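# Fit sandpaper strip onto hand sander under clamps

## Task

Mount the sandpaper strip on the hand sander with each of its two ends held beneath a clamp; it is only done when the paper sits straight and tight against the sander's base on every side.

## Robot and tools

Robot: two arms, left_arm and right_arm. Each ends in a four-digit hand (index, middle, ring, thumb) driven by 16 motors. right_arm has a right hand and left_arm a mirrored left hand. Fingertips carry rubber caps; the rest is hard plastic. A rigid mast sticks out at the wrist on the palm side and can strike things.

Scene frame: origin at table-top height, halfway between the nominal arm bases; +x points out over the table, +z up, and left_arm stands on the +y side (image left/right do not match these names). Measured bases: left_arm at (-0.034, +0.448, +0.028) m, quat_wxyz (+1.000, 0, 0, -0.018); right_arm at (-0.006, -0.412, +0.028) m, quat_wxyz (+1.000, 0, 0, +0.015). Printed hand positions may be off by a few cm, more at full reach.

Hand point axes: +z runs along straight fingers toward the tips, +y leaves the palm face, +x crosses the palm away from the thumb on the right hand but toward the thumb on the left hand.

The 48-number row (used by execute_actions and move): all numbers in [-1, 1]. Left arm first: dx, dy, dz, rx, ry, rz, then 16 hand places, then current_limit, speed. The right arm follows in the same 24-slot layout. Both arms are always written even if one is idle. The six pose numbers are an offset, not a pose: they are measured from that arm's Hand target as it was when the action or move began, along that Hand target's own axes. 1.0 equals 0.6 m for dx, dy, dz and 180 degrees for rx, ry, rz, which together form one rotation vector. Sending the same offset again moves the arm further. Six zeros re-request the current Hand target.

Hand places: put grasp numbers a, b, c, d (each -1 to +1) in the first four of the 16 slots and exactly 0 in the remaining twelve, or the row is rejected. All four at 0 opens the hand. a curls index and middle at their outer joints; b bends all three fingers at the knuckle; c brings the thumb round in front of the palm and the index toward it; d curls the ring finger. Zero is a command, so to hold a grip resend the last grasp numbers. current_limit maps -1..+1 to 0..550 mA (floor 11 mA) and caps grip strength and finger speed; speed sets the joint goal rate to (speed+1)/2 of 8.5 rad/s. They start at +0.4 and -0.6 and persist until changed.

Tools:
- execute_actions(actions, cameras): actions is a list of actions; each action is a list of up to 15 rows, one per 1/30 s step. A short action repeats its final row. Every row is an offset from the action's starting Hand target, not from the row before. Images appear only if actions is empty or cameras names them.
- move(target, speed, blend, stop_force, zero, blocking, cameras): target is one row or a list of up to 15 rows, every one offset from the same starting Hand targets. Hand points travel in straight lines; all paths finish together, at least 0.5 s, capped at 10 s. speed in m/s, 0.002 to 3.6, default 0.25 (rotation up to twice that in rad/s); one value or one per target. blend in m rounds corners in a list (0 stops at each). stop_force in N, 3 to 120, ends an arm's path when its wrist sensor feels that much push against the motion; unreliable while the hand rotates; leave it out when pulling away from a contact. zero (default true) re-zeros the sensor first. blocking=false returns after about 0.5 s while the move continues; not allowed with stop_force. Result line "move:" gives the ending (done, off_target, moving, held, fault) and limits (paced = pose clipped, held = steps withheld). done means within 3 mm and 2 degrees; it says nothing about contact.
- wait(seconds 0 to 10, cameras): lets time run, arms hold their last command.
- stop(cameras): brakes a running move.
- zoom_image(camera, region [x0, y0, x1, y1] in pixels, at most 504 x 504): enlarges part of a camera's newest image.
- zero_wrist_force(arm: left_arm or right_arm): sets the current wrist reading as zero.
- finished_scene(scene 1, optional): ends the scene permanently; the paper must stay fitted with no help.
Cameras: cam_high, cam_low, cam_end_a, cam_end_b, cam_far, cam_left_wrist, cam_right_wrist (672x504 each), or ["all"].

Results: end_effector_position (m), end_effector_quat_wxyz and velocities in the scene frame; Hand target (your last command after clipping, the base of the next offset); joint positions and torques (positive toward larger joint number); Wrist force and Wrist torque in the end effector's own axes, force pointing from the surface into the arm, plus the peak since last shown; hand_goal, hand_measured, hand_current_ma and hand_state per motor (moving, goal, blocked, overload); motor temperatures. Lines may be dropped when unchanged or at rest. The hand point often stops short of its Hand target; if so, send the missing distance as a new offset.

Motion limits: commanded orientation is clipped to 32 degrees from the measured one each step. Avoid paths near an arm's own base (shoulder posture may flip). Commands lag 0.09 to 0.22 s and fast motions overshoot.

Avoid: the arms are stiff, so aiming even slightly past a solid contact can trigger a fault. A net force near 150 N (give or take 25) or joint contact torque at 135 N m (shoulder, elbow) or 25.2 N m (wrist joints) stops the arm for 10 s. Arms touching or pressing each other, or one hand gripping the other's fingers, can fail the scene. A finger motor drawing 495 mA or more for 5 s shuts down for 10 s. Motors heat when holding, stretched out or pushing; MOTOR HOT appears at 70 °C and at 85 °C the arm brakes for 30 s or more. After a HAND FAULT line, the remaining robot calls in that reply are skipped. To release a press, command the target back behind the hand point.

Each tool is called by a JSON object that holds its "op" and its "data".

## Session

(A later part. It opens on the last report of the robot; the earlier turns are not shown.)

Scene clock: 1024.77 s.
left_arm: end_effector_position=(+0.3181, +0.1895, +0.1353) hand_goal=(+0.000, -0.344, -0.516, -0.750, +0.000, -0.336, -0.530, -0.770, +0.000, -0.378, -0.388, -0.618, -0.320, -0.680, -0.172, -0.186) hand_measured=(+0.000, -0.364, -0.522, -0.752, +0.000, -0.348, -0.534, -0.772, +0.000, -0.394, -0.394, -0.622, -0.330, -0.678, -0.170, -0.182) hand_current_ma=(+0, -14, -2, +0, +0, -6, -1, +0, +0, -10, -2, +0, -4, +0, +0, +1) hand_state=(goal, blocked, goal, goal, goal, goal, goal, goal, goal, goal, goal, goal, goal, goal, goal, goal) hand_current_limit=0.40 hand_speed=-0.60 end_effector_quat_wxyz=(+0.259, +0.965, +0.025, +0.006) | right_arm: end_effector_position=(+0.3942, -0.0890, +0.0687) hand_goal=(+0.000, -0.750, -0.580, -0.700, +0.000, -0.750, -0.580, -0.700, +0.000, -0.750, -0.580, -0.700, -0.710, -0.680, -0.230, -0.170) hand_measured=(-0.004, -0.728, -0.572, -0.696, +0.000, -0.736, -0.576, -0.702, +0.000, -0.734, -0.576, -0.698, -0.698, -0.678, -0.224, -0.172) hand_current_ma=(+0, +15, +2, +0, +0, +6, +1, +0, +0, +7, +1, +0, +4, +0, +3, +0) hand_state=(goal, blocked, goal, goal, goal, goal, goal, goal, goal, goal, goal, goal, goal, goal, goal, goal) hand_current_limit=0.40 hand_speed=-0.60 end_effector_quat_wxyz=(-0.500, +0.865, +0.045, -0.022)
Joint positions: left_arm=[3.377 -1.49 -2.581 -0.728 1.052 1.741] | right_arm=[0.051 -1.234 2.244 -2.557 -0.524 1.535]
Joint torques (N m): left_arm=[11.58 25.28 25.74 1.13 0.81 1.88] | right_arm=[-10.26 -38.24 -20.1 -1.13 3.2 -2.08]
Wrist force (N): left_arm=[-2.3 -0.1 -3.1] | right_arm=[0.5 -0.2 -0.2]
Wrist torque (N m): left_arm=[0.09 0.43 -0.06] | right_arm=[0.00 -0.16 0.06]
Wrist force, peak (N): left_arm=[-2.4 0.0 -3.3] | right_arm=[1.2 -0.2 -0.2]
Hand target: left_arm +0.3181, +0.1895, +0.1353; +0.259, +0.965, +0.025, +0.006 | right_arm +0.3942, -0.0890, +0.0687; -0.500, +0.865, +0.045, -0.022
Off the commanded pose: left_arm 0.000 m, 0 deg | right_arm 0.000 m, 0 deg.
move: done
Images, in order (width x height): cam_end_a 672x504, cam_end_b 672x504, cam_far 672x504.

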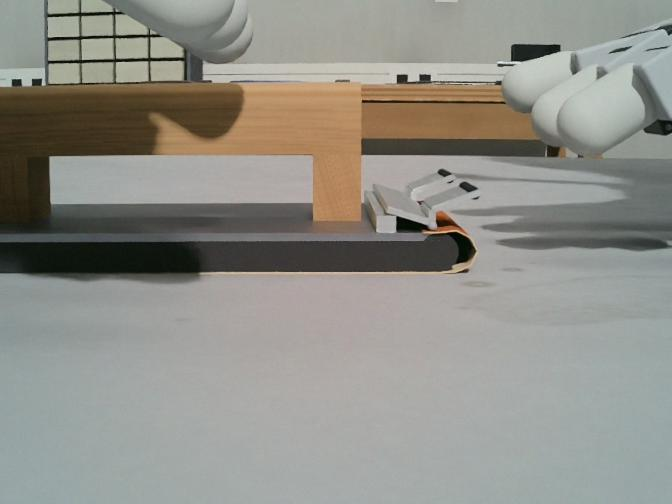

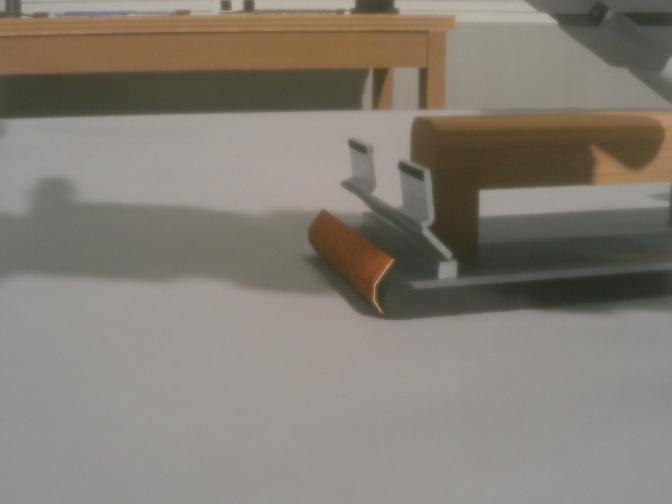

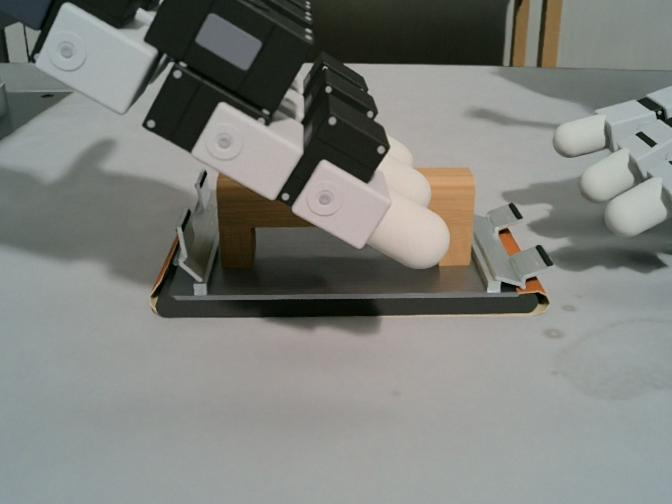

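{"op": "move", "data": {"target": [[-0.03773,0.05982,-0.10922,-0.111,0,0,0,0.25,0.23,0.12,0,0,0,0,0,0,0,0,0,0,0,0,0.4,-0.6, -0.07497,-0.22888,-0.37683,0,0,0,0,0,0,0,0,0,0,0,0,0,0,0,0,0,0,0,0.4,-0.6],[-0.03773,0.05982,-0.10922,-0.111,0,0,0,0.25,0.23,0.12,0,0,0,0,0,0,0,0,0,0,0,0,0.4,-0.6, -0.07497,-0.22888,-0.37683,0,0,0.5,0,0,0,0,0,0,0,0,0,0,0,0,0,0,0,0,0.4,-0.6],[-0.03773,0.05982,-0.10922,-0.111,0,0,0.6,0.2,-1,0.6,0,0,0,0,0,0,0,0,0,0,0,0,0.4,-0.6, -0.07497,-0.22888,-0.37683,0,0,0.997,0.6,0.2,-1,0.6,0,0,0,0,0,0,0,0,0,0,0,0,0.4,-0.6]], "speed": [0.2,0.45,0.45], "blend": [0.02,0.02,0], "cameras": ["all"]}}

Scene clock: 1054.07 s.
left_arm: end_effector_position=(+0.2955, +0.1901, +0.2100) hand_goal=(+0.000, -0.950, -0.590, -0.170, +0.000, -0.370, +0.420, +0.470, +0.000, +0.010, +0.380, -0.020, -1.000, -0.680, -0.480, -0.270) hand_measured=(+0.000, -0.952, -0.590, -0.174, +0.000, -0.376, +0.416, +0.468, +0.000, -0.008, +0.376, -0.022, -1.000, -0.678, -0.472, -0.268) hand_current_ma=(+0, +0, +0, -1, +0, -2, -1, +0, +0, -12, -1, +0, +0, +0, +4, +1) hand_state=(goal, goal, goal, goal, goal, goal, goal, goal, goal, goal, goal, goal, goal, goal, goal, goal) hand_current_limit=0.40 hand_speed=-0.60 end_effector_quat_wxyz=(+0.423, +0.906, +0.024, +0.010) | right_arm: end_effector_position=(+0.3604, -0.2202, +0.3003) hand_goal=(+0.000, -0.950, -0.590, -0.170, +0.000, -0.370, +0.420, +0.470, +0.000, +0.010, +0.380, -0.020, -1.000, -0.680, -0.480, -0.270) hand_measured=(+0.000, -0.954, -0.590, -0.174, +0.000, -0.390, +0.416, +0.468, +0.000, -0.010, +0.378, -0.022, -1.000, -0.678, -0.472, -0.266) hand_current_ma=(+0, -1, +0, -1, +0, -13, -1, +0, +0, -11, +0, +0, +0, +0, +3, +1) hand_state=(goal, goal, goal, goal, goal, blocked, goal, goal, goal, goal, goal, goal, goal, goal, goal, goal) hand_current_limit=0.40 hand_speed=-0.60 end_effector_quat_wxyz=(-0.019, -0.049, +0.865, +0.500)
Joint positions: left_arm=[3.546 -1.312 -2.604 -1.154 0.755 2.043] | right_arm=[-0.535 -1.717 2.253 -1.332 -0.774 3.755]
Joint torques (N m): left_arm=[9.83 18.67 28.14 0.9 -2.04 1.65] | right_arm=[-9.96 -23.18 -9.96 0.06 -0.7 1.57]
Wrist force (N): left_arm=[-2.5 0.6 -2.4] | right_arm=[0.0 -0.6 -0.2]
Wrist torque (N m): left_arm=[0.05 0.42 -0.03] | right_arm=[-0.04 -0.04 0.05]
Wrist force, peak (N): left_arm=[-2.6 0.5 -3.0] | right_arm=[1.6 -0.9 -0.1]
Hand target: left_arm +0.2955, +0.1901, +0.2100; +0.423, +0.906, +0.024, +0.010 | right_arm +0.3604, -0.2202, +0.3003; -0.019, -0.049, +0.865, +0.500
Off the commanded pose: left_arm 0.000 m, 0 deg | right_arm 0.000 m, 0 deg.
move: done

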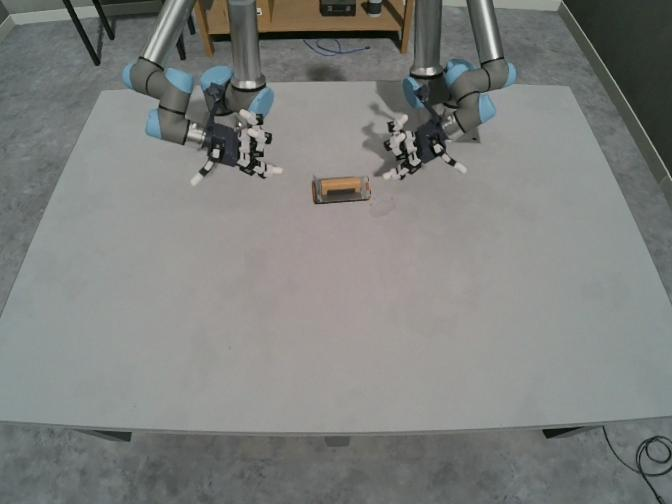

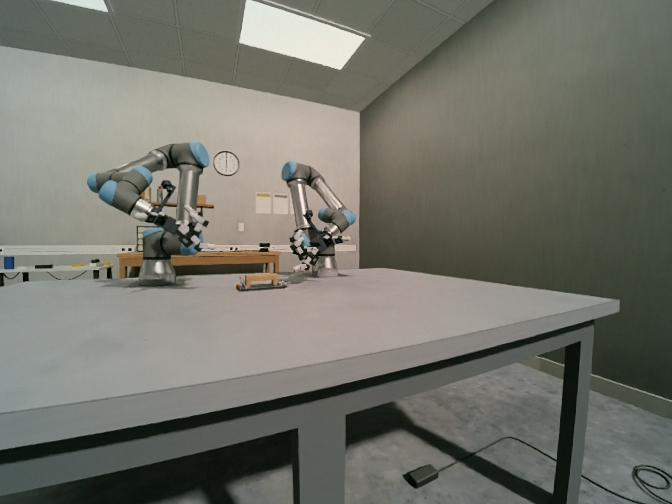

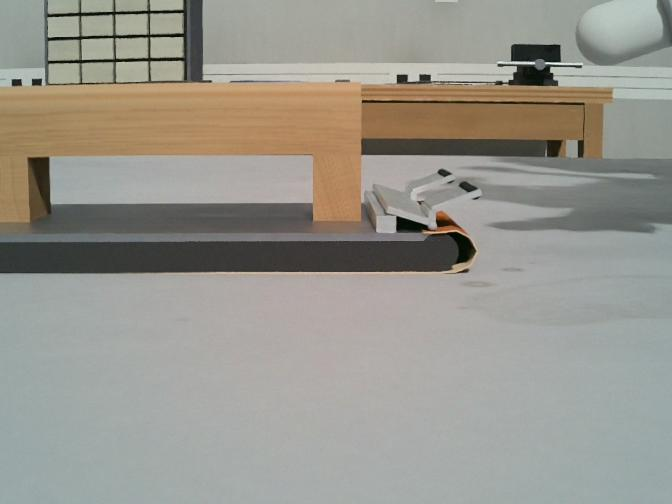

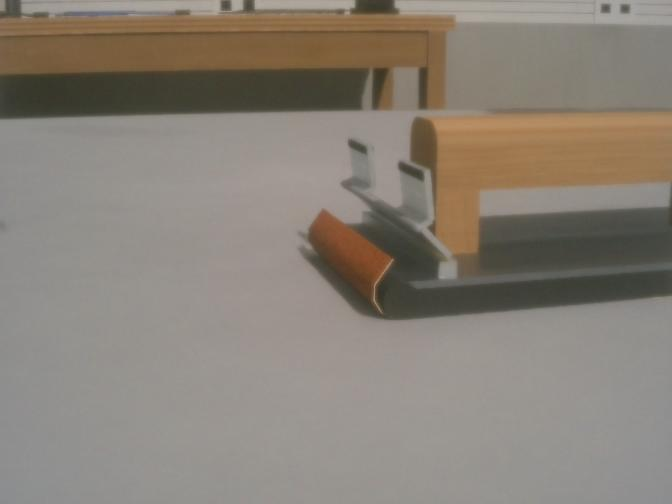

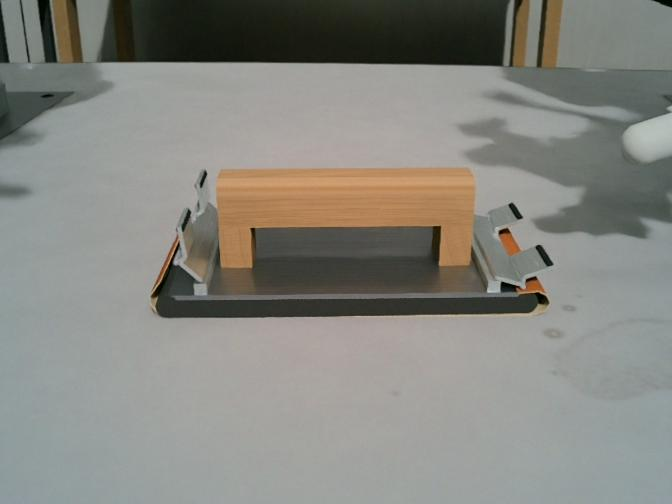

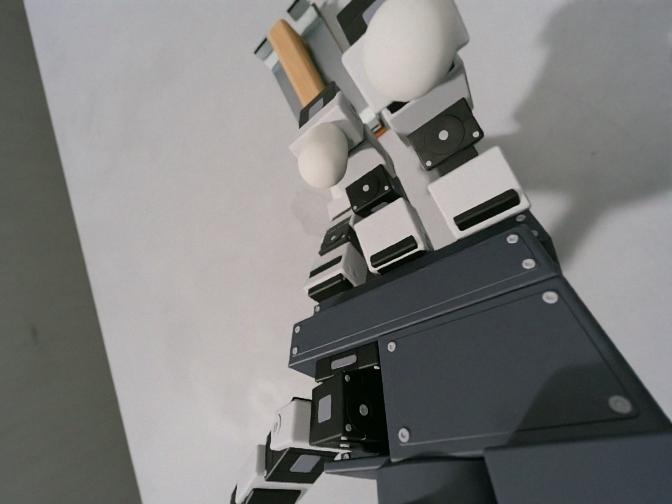

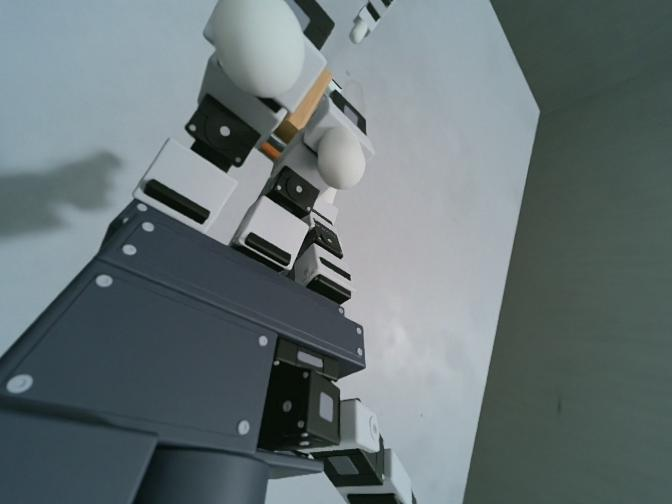

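{"op": "zoom_image", "data": {"camera": "cam_far", "region": [420, 180, 580, 330]}}

{"op": "zoom_image", "data": {"camera": "cam_far", "region": [120, 150, 280, 330]}}

{"op": "zoom_image", "data": {"camera": "cam_end_b", "region": [290, 130, 490, 330]}}

Scaled by 3.150 from the camera's 672x504 image, which has a finer 960x720 frame.

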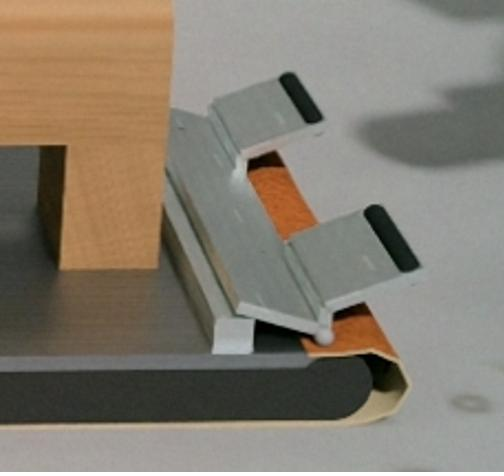

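Scaled by 2.800 from the camera's 672x504 image, which has a finer 960x720 frame.

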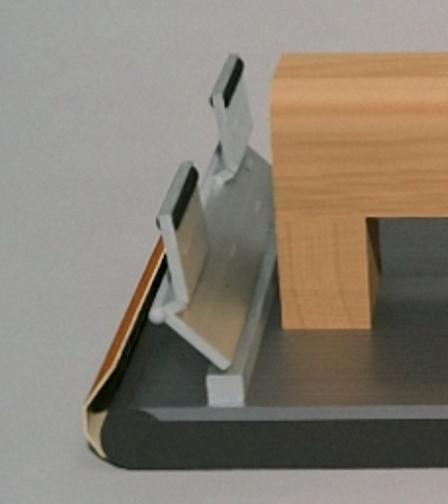

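Scaled by 2.520 from the camera's 672x504 image, which has a finer 960x720 frame.

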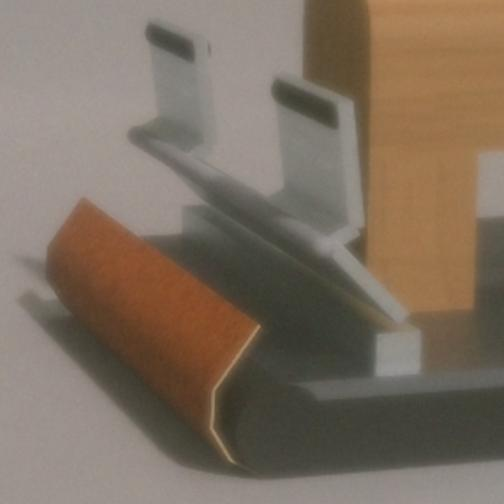

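{"op": "move", "data": {"target": [[-0.00044,-0.04573,0.04925,0,0,0,0.6,0.2,-1,0.6,0,0,0,0,0,0,0,0,0,0,0,0,0.4,-0.6, 0.06767,-0.09912,0.16208,0,0,0,0.6,0.2,-1,0.6,0,0,0,0,0,0,0,0,0,0,0,0,0.4,-0.6],[-0.00174,-0.06454,0.09762,0,0,0,0.6,0.2,-1,0.6,0,0,0,0,0,0,0,0,0,0,0,0,0.4,-0.6, 0.06567,-0.17412,0.23818,0,0,0,0.6,0.2,-1,0.6,0,0,0,0,0,0,0,0,0,0,0,0,0.4,-0.6]], "speed": [0.2,0.1], "blend": [0.02,0], "cameras": ["cam_end_a","cam_end_b","cam_far","cam_left_wrist","cam_right_wrist"]}}

Scene clock: 1070.80 s.
left_arm: end_effector_position=(+0.2954, +0.1701, +0.1427) hand_goal=(+0.000, -0.950, -0.590, -0.170, +0.000, -0.370, +0.420, +0.470, +0.000, +0.010, +0.380, -0.020, -1.000, -0.680, -0.480, -0.270) hand_measured=(+0.000, -0.932, -0.594, -0.168, +0.000, -0.376, +0.416, +0.468, +0.000, -0.008, +0.376, -0.022, -1.000, -0.678, -0.472, -0.268) hand_current_ma=(+0, +12, -1, +0, +0, -2, -1, +0, +0, -12, -1, +0, +0, +0, +4, +1) hand_state=(goal, goal, goal, goal, goal, goal, goal, goal, goal, goal, goal, goal, goal, goal, goal, goal) hand_current_limit=0.40 hand_speed=-0.60 end_effector_quat_wxyz=(+0.423, +0.906, +0.024, +0.010) | right_arm: end_effector_position=(+0.3162, -0.1530, +0.1379) hand_goal=(+0.000, -0.950, -0.590, -0.170, +0.000, -0.370, +0.420, +0.470, +0.000, +0.010, +0.380, -0.020, -1.000, -0.680, -0.480, -0.270) hand_measured=(+0.006, -0.870, -0.572, -0.174, +0.000, -0.390, +0.416, +0.468, +0.000, -0.008, +0.378, -0.022, -1.000, -0.678, -0.472, -0.266) hand_current_ma=(+1, +139, +8, +0, +0, -11, -1, +0, +0, -11, +0, +0, +0, +0, +3, +1) hand_state=(goal, blocked, goal, goal, goal, goal, goal, goal, goal, goal, goal, goal, goal, goal, goal, goal) hand_current_limit=0.40 hand_speed=-0.60 end_effector_quat_wxyz=(-0.019, -0.049, +0.865, +0.500)
Joint positions: left_arm=[3.475 -1.621 -2.697 -0.679 0.733 1.944] | right_arm=[-0.403 -1.38 2.596 -2.123 -0.687 3.903]
Joint torques (N m): left_arm=[-7.12 -2.31 -6.04 3.05 -1.15 -1.68] | right_arm=[9.8 -0.59 0.61 -3.37 1.25 1.85]
Wrist force (N): left_arm=[-2.6 5.2 -8.2] | right_arm=[0.3 8.1 -7.0]
Wrist torque (N m): left_arm=[0.48 0.55 0.16] | right_arm=[0.23 -0.12 -0.04]
Wrist force, peak (N): left_arm=[-2.4 6.2 -8.6] | right_arm=[0.3 8.5 -7.4]
Hand target: left_arm +0.2954, +0.1701, +0.1427; +0.423, +0.906, +0.024, +0.010 | right_arm +0.3162, -0.1529, +0.1378; -0.019, -0.049, +0.865, +0.500
Off the commanded pose: left_arm 0.000 m, 0 deg | right_arm 0.000 m, 0 deg.
move: done
Images, in order (width x height): cam_end_a 672x504, cam_end_b 672x504, cam_far 672x504, cam_left_wrist 672x504, cam_right_wrist 672x504.

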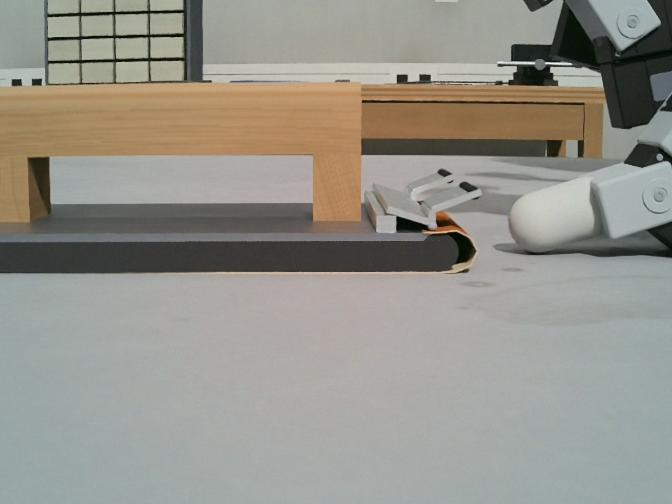

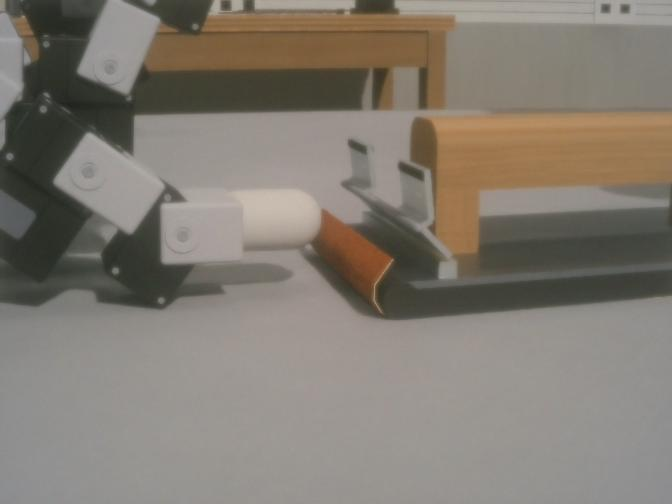

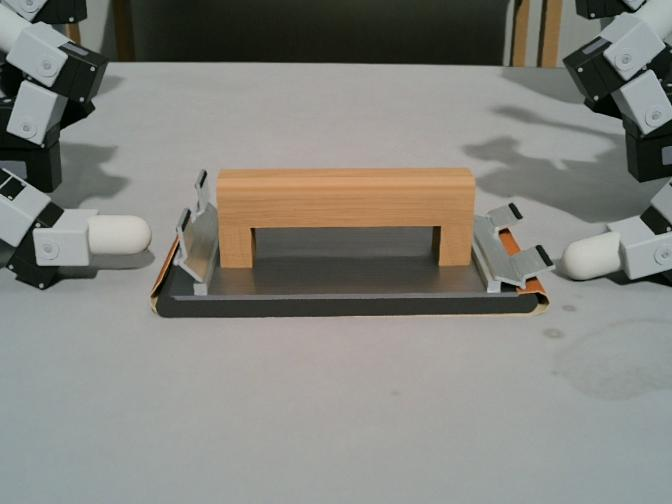

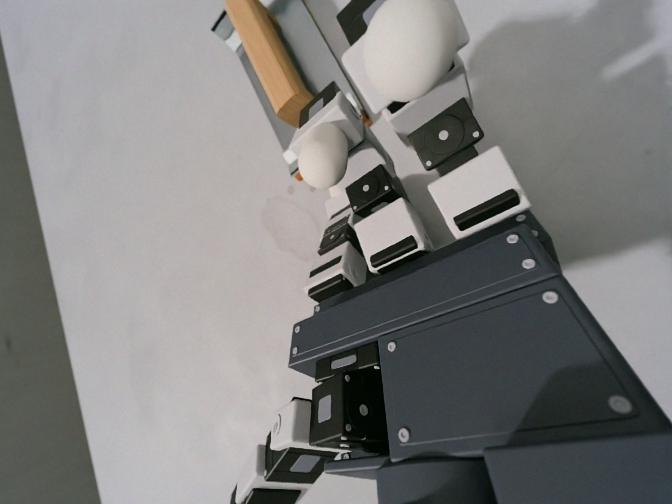

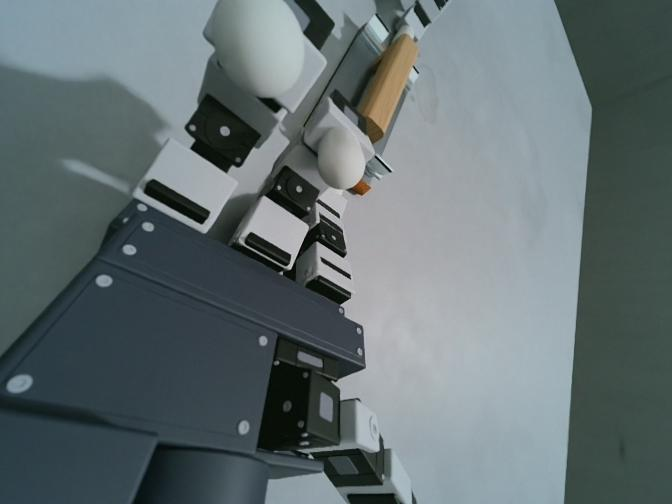

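{"op": "zoom_image", "data": {"camera": "cam_end_b", "region": [220, 150, 420, 330]}}

{"op": "zoom_image", "data": {"camera": "cam_far", "region": [100, 160, 300, 330]}}

{"op": "zoom_image", "data": {"camera": "cam_far", "region": [440, 180, 640, 330]}}

{"op": "zoom_image", "data": {"camera": "cam_right_wrist", "region": [240, 0, 480, 220]}}

Scaled by 2.520 from the camera's 672x504 image, which has a finer 960x720 frame.

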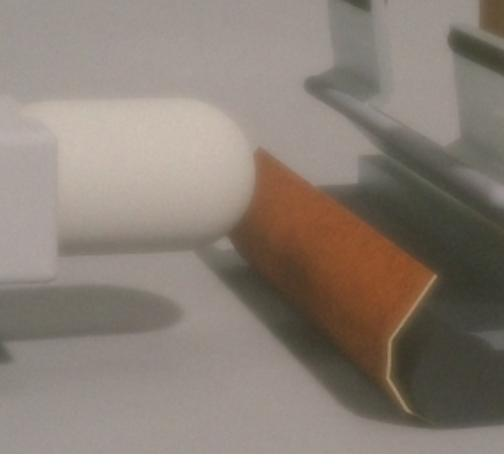

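Scaled by 2.520 from the camera's 672x504 image, which has a finer 960x720 frame.

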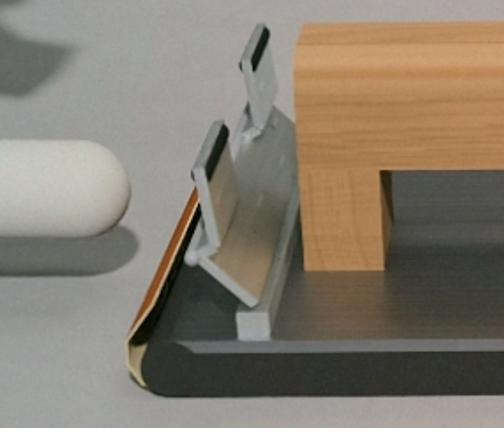

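Scaled by 2.520 from the camera's 672x504 image, which has a finer 960x720 frame.

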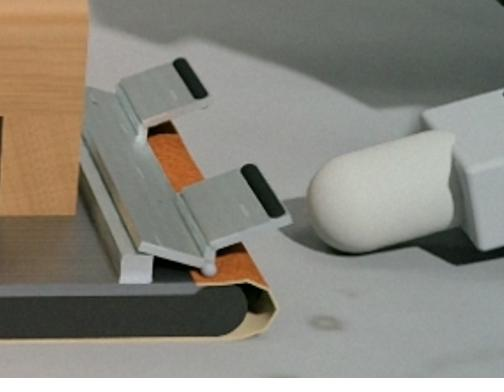

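Scaled by 2.100 from the camera's 672x504 image, which has a finer 960x720 frame.

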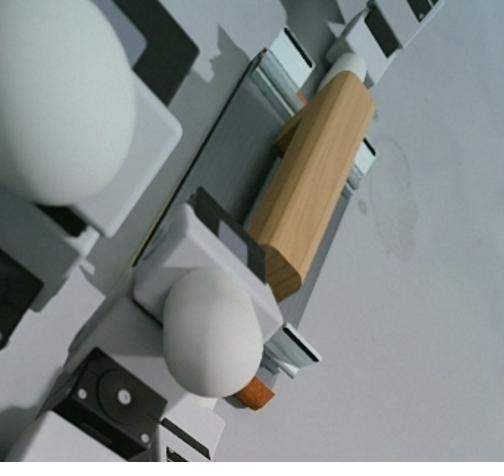

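{"op": "move", "data": {"target": [[0.0014,-0.00447,-0.03125,0,0,0,0.6,0.2,-1,0.6,0,0,0,0,0,0,0,0,0,0,0,0,0.4,-0.6, 0.00345,-0.00353,-0.03958,0,0,0,0.6,0.2,-1,0.6,0,0,0,0,0,0,0,0,0,0,0,0,0.4,-0.6],[0.0014,-0.00447,-0.03125,0,0,0,0.4,0.3,-0.6,0.6,0,0,0,0,0,0,0,0,0,0,0,0,0.4,-0.6, 0.00345,-0.00353,-0.03958,0,0,0,0.4,0.3,-0.6,0.6,0,0,0,0,0,0,0,0,0,0,0,0,0.4,-0.6],[0.0029,-0.04668,0.00428,0,0,0,0.4,0.3,-0.6,0.6,0,0,0,0,0,0,0,0,0,0,0,0,0.4,-0.6, 0.0021,-0.05423,-0.01052,0,0,0,0.4,0.3,-0.6,0.6,0,0,0,0,0,0,0,0,0,0,0,0,0.4,-0.6]], "speed": [0.1,0.1,0.06], "cameras": ["cam_end_a","cam_end_b","cam_far"]}}

{"op": "zoom_image", "data": {"camera": "cam_end_b", "region": [220, 150, 420, 330]}}

{"op": "zoom_image", "data": {"camera": "cam_end_a", "region": [390, 140, 590, 300]}}

Scene clock: 1114.13 s.
left_arm: end_effector_position=(+0.2963, +0.1862, +0.1196) hand_goal=(+0.000, -0.656, -0.580, -0.380, +0.000, -0.246, +0.120, +0.060, +0.000, +0.080, +0.380, -0.060, -1.000, -0.680, -0.380, -0.260) hand_measured=(-0.002, -0.624, -0.572, -0.378, +0.000, -0.264, +0.120, +0.064, +0.000, +0.062, +0.376, -0.058, -1.000, -0.678, -0.378, -0.262) hand_current_ma=(+0, +33, +3, +0, +0, -13, +0, +1, +0, -11, -1, +0, +0, +0, +0, +0) hand_state=(goal, blocked, goal, goal, goal, goal, goal, goal, goal, goal, goal, goal, goal, goal, goal, goal) hand_current_limit=0.40 hand_speed=-0.60 end_effector_quat_wxyz=(+0.423, +0.906, +0.024, +0.010) | right_arm: end_effector_position=(+0.3176, -0.1746, +0.1128) hand_goal=(+0.000, -0.656, -0.580, -0.380, +0.000, -0.246, +0.120, +0.060, +0.000, +0.080, +0.380, -0.060, -1.000, -0.680, -0.380, -0.260) hand_measured=(+0.004, -0.578, -0.580, -0.378, +0.000, -0.268, +0.122, +0.062, +0.000, +0.060, +0.378, -0.056, -1.000, -0.678, -0.380, -0.262) hand_current_ma=(+0, +134, +0, +0, +0, -13, +0, +0, +0, -11, +0, +0, +0, +0, +0, +0) hand_state=(goal, blocked, goal, goal, goal, blocked, goal, goal, goal, goal, goal, goal, goal, goal, goal, goal) hand_current_limit=0.40 hand_speed=-0.60 end_effector_quat_wxyz=(-0.019, -0.049, +0.865, +0.500)
Joint positions: left_arm=[3.531 -1.713 -2.709 -0.632 0.75 2.022] | right_arm=[-0.469 -1.285 2.593 -2.156 -0.729 3.826]
Joint torques (N m): left_arm=[-7.92 1.17 -5.94 3.88 -1.57 -1.62] | right_arm=[11.43 -4.25 4.34 -2.9 1.03 2.15]
Wrist force (N): left_arm=[-2.6 2.6 -5.9] | right_arm=[0.2 9.7 -8.9]
Wrist torque (N m): left_arm=[0.17 0.48 0.13] | right_arm=[0.47 -0.20 -0.10]
Wrist force, peak (N): left_arm=[-2.7 6.1 -8.9] | right_arm=[0.1 10.4 -9.7]
Hand target: left_arm +0.2963, +0.1861, +0.1196; +0.423, +0.906, +0.024, +0.010 | right_arm +0.3176, -0.1746, +0.1128; -0.019, -0.049, +0.865, +0.500
Off the commanded pose: left_arm 0.000 m, 0 deg | right_arm 0.000 m, 0 deg.
move: done
Images, in order (width x height): cam_end_a 672x504, cam_end_b 672x504, cam_far 672x504.

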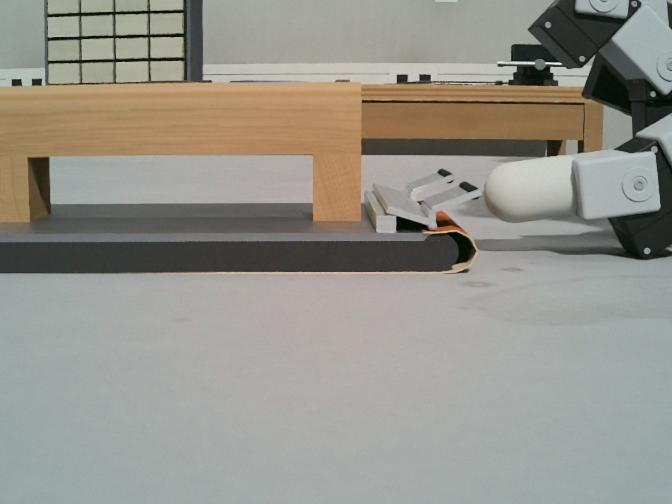

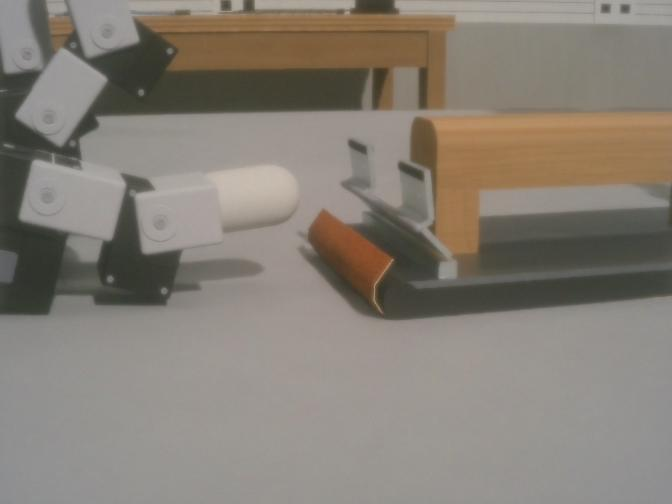

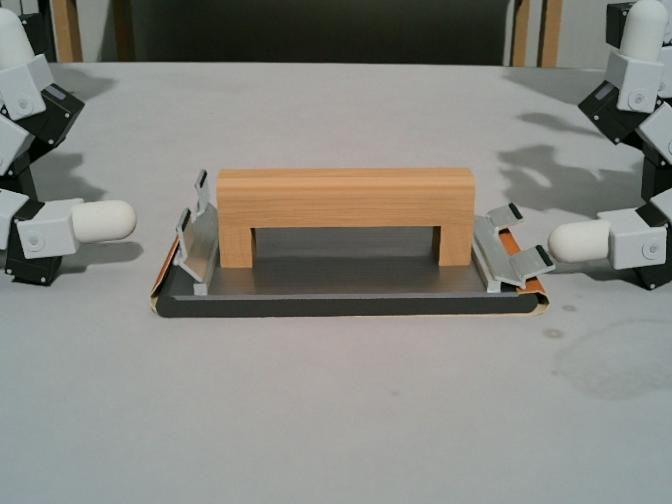

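Scaled by 2.520 from the camera's 672x504 image, which has a finer 960x720 frame.

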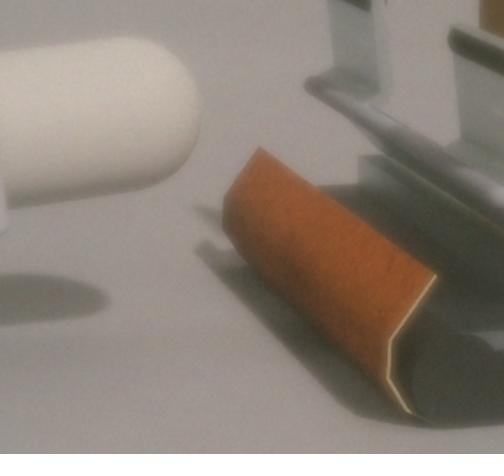

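Scaled by 2.520 from the camera's 672x504 image, which has a finer 960x720 frame.

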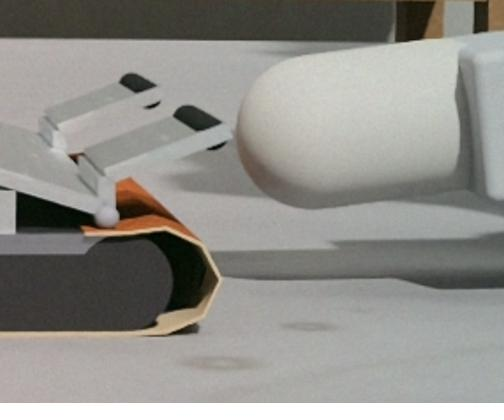

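{"op": "move", "data": {"target": [[0.0004,0.05852,-0.02205,0.111,0,0,0.4,0.3,-0.6,0.6,0,0,0,0,0,0,0,0,0,0,0,0,0.4,-0.6, 0.0007,0.08565,0.00745,0.1667,0,0,0.4,0.3,-0.6,0.6,0,0,0,0,0,0,0,0,0,0,0,0,0.4,-0.6],[0.0004,0.05852,-0.02205,0.111,0,0,0.4,0.48,-0.6,0.6,0,0,0,0,0,0,0,0,0,0,0,0,0.4,-0.6, 0.0007,0.08565,0.00745,0.1667,0,0,0.4,0.48,-0.6,0.6,0,0,0,0,0,0,0,0,0,0,0,0,0.4,-0.6],[0,0.00258,0.03575,0.111,0,0,0.4,0.48,-0.6,0.6,0,0,0,0,0,0,0,0,0,0,0,0,0.4,-0.6, 0.0005,0.0246,0.05227,0.1667,0,0,0.4,0.48,-0.6,0.6,0,0,0,0,0,0,0,0,0,0,0,0,0.4,-0.6]], "speed": [0.15,0.1,0.06], "cameras": ["cam_end_a","cam_end_b","cam_far"]}}

{"op": "zoom_image", "data": {"camera": "cam_end_b", "region": [220, 150, 420, 330]}}

{"op": "zoom_image", "data": {"camera": "cam_end_a", "region": [390, 140, 590, 300]}}

Scene clock: 1134.23 s.
left_arm: end_effector_position=(+0.2972, +0.1687, +0.1071) hand_goal=(+0.000, -0.412, -0.634, -0.416, +0.000, +0.070, +0.156, +0.060, +0.000, +0.350, +0.380, -0.096, -1.000, -0.680, -0.380, -0.296) hand_measured=(-0.002, -0.430, -0.634, -0.414, +0.000, +0.050, +0.150, +0.062, +0.000, +0.332, +0.376, -0.094, -1.000, -0.678, -0.378, -0.292) hand_current_ma=(+0, -12, +0, +0, +0, -13, -1, +0, +0, -11, -1, +0, +0, +0, +0, +1) hand_state=(goal, goal, goal, goal, goal, goal, goal, goal, goal, goal, goal, goal, goal, goal, goal, goal) hand_current_limit=0.40 hand_speed=-0.60 end_effector_quat_wxyz=(+0.259, +0.965, +0.025, +0.006) | right_arm: end_effector_position=(+0.3138, -0.1403, +0.1099) hand_goal=(+0.000, -0.412, -0.634, -0.416, +0.000, +0.070, +0.156, +0.060, +0.000, +0.350, +0.380, -0.096, -1.000, -0.680, -0.380, -0.296) hand_measured=(+0.004, -0.430, -0.634, -0.414, +0.000, +0.048, +0.150, +0.062, +0.000, +0.330, +0.378, -0.092, -1.000, -0.678, -0.378, -0.292) hand_current_ma=(+0, -9, +0, +0, +0, -14, -1, +0, +0, -12, +0, +0, +0, +0, +0, +1) hand_state=(goal, goal, goal, goal, goal, blocked, goal, goal, goal, blocked, goal, goal, goal, goal, goal, goal) hand_current_limit=0.40 hand_speed=-0.60 end_effector_quat_wxyz=(-0.006, -0.052, +0.964, +0.259)
Joint positions: left_arm=[3.319 -1.573 -2.655 -0.537 1.048 1.674] | right_arm=[-0.2 -1.584 2.612 -2.458 -1.064 4.398]
Joint torques (N m): left_arm=[-8.82 -0.06 -0.62 4.27 -2.2 -1.52] | right_arm=[10.46 -0.12 -4.96 -4.33 2.52 1.7]
Wrist force (N): left_arm=[-2.2 0.2 -2.9] | right_arm=[-0.9 0.2 0.7]
Wrist torque (N m): left_arm=[0.08 0.39 0.03] | right_arm=[-0.03 0.12 -0.01]
Wrist force, peak (N): left_arm=[-2.5 4.0 -6.6] | right_arm=[0.3 10.6 -9.9]
Hand target: left_arm +0.2972, +0.1687, +0.1070; +0.259, +0.965, +0.025, +0.006 | right_arm +0.3138, -0.1403, +0.1099; -0.006, -0.052, +0.964, +0.259
Off the commanded pose: left_arm 0.000 m, 0 deg | right_arm 0.000 m, 0 deg.
move: done
Images, in order (width x height): cam_end_a 672x504, cam_end_b 672x504, cam_far 672x504.

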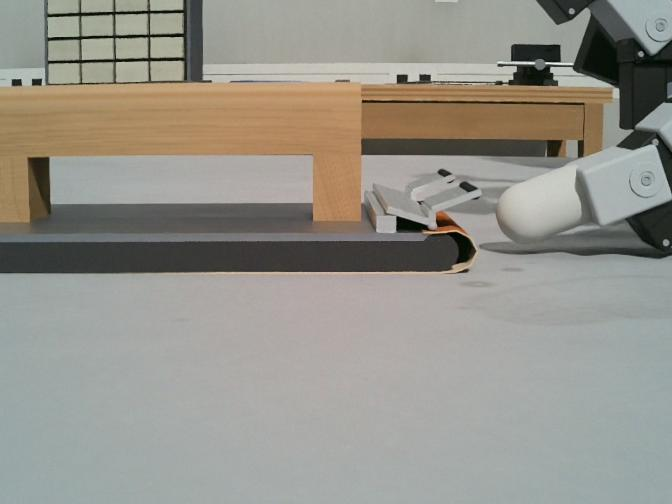

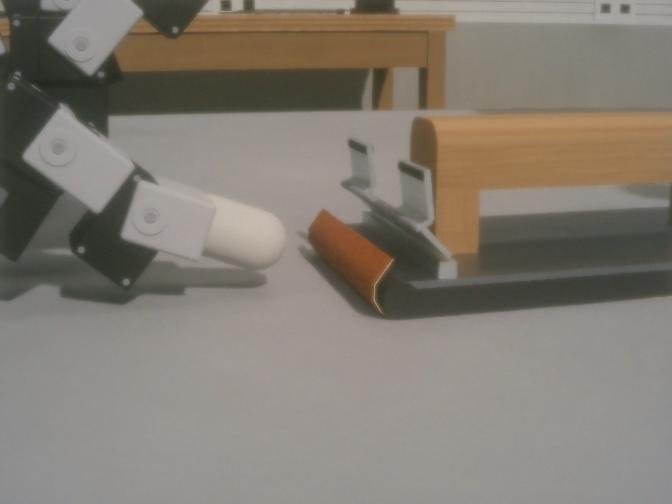

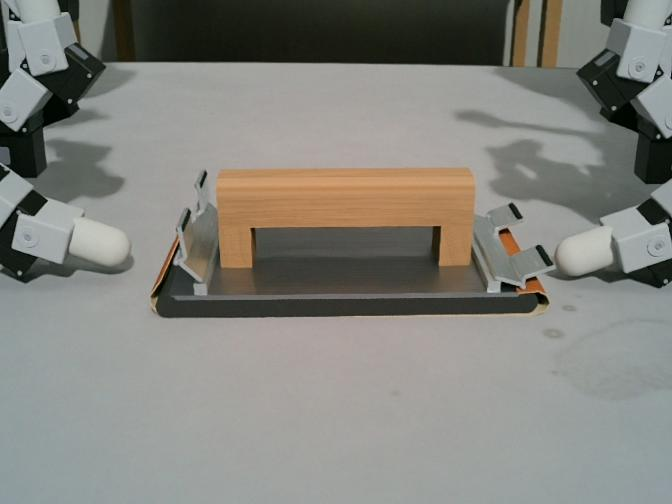

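Scaled by 2.520 from the camera's 672x504 image, which has a finer 960x720 frame.

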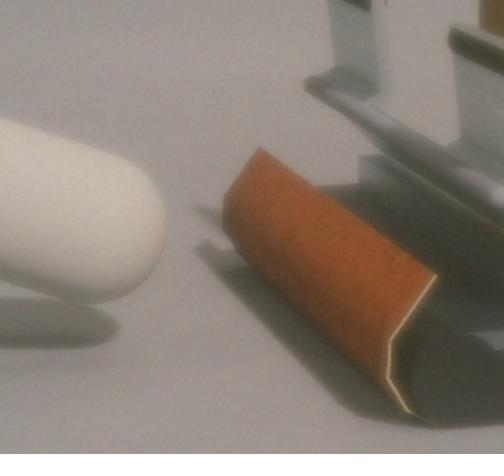

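Scaled by 2.520 from the camera's 672x504 image, which has a finer 960x720 frame.

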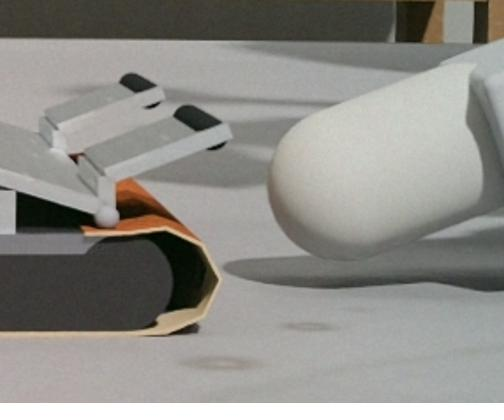

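{"op": "move", "data": {"target": [-0.00937,0.01692,0.00977,0,0,0,0.4,0.48,-0.6,0.6,0,0,0,0,0,0,0,0,0,0,0,0,0.4,-0.6, -0.00165,0.01438,0.00832,0,0,0,0.4,0.48,-0.6,0.6,0,0,0,0,0,0,0,0,0,0,0,0,0.4,-0.6], "speed": 0.03, "stop_force": 6, "cameras": ["cam_end_a","cam_end_b","cam_far"]}}

{"op": "zoom_image", "data": {"camera": "cam_end_b", "region": [220, 150, 420, 330]}}

{"op": "zoom_image", "data": {"camera": "cam_end_a", "region": [390, 140, 590, 300]}}

Scene clock: 1148.97 s.
left_arm: end_effector_position=(+0.2922, +0.1567, +0.1070) hand_goal=(+0.000, -0.412, -0.634, -0.416, +0.000, +0.070, +0.156, +0.060, +0.000, +0.350, +0.380, -0.096, -1.000, -0.680, -0.380, -0.296) hand_measured=(-0.002, -0.430, -0.634, -0.414, +0.000, +0.050, +0.150, +0.062, +0.000, +0.332, +0.376, -0.094, -1.000, -0.678, -0.378, -0.292) hand_current_ma=(+0, -12, +0, +0, +0, -13, -1, +0, +0, -11, -1, +0, +0, +0, +0, +1) hand_state=(goal, goal, goal, goal, goal, goal, goal, goal, goal, goal, goal, goal, goal, goal, goal, goal) hand_current_limit=0.40 hand_speed=-0.60 end_effector_quat_wxyz=(+0.259, +0.965, +0.025, +0.006) | right_arm: end_effector_position=(+0.3137, -0.1303, +0.1099) hand_goal=(+0.000, -0.412, -0.634, -0.416, +0.000, +0.070, +0.156, +0.060, +0.000, +0.350, +0.380, -0.096, -1.000, -0.680, -0.380, -0.296) hand_measured=(+0.004, -0.430, -0.634, -0.414, +0.000, +0.048, +0.150, +0.062, +0.000, +0.330, +0.378, -0.092, -1.000, -0.678, -0.378, -0.292) hand_current_ma=(+0, -9, +0, +0, +0, -14, -1, +0, +0, -12, +0, +0, +0, +0, +0, +1) hand_state=(goal, goal, goal, goal, goal, blocked, goal, goal, goal, blocked, goal, goal, goal, goal, goal, goal) hand_current_limit=0.40 hand_speed=-0.60 end_effector_quat_wxyz=(-0.006, -0.052, +0.964, +0.259)
Joint positions: left_arm=[3.279 -1.581 -2.66 -0.501 1.047 1.628] | right_arm=[-0.166 -1.571 2.608 -2.486 -1.06 4.436]
Joint torques (N m): left_arm=[-8.99 -2.07 -0.51 4.43 -2.16 -1.53] | right_arm=[10.41 -1.51 -18.93 -4.28 2.62 1.75]
Wrist force (N): left_arm=[-2.4 -0.2 -3.1] | right_arm=[-0.7 0.2 0.4]
Wrist torque (N m): left_arm=[0.04 0.43 0.01] | right_arm=[-0.01 0.10 0.00]
Wrist force, peak (N): left_arm=[-2.4 0.2 -3.4] | right_arm=[-1.4 0.1 0.4]
Hand target: left_arm +0.2922, +0.1567, +0.1070; +0.259, +0.965, +0.025, +0.006 | right_arm +0.3137, -0.1303, +0.1099; -0.006, -0.052, +0.964, +0.259
Off the commanded pose: left_arm 0.000 m, 0 deg | right_arm 0.000 m, 0 deg.
move: done
Images, in order (width x height): cam_end_a 672x504, cam_end_b 672x504, cam_far 672x504.

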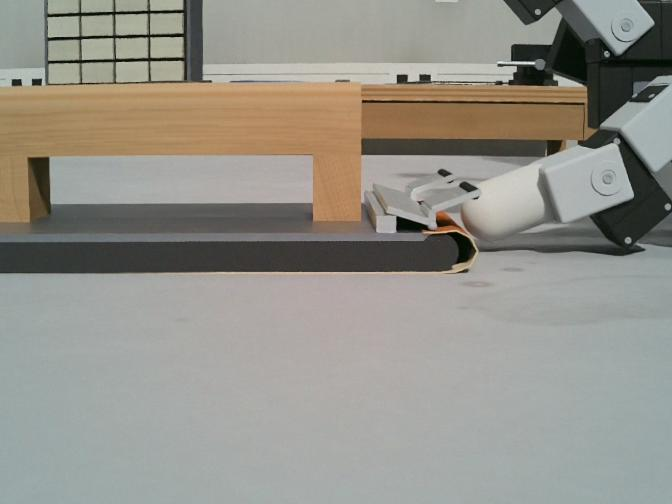

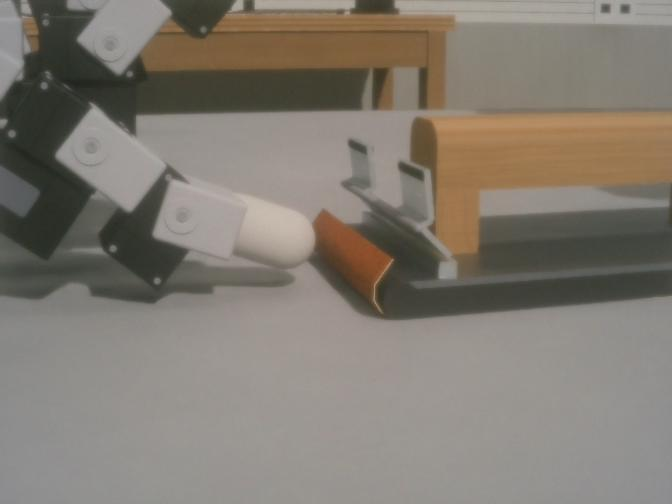

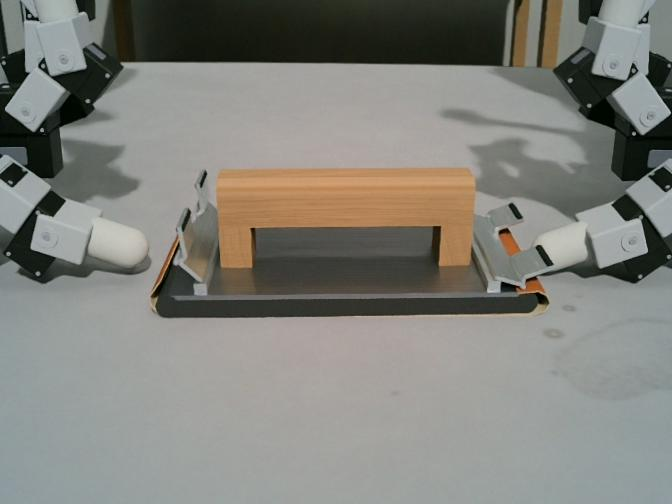

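Scaled by 2.520 from the camera's 672x504 image, which has a finer 960x720 frame.

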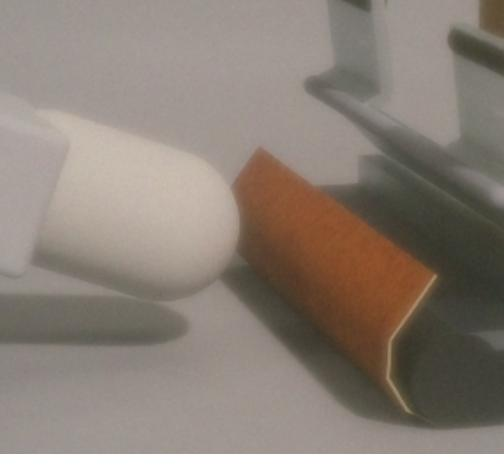

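Scaled by 2.520 from the camera's 672x504 image, which has a finer 960x720 frame.

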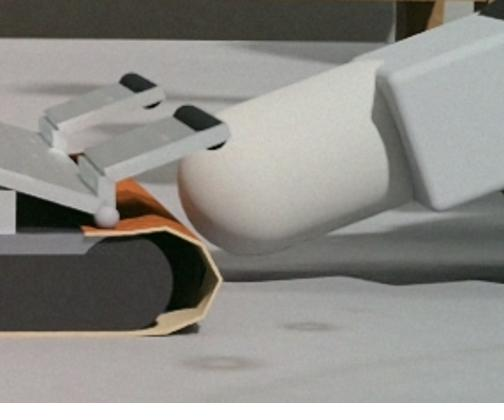

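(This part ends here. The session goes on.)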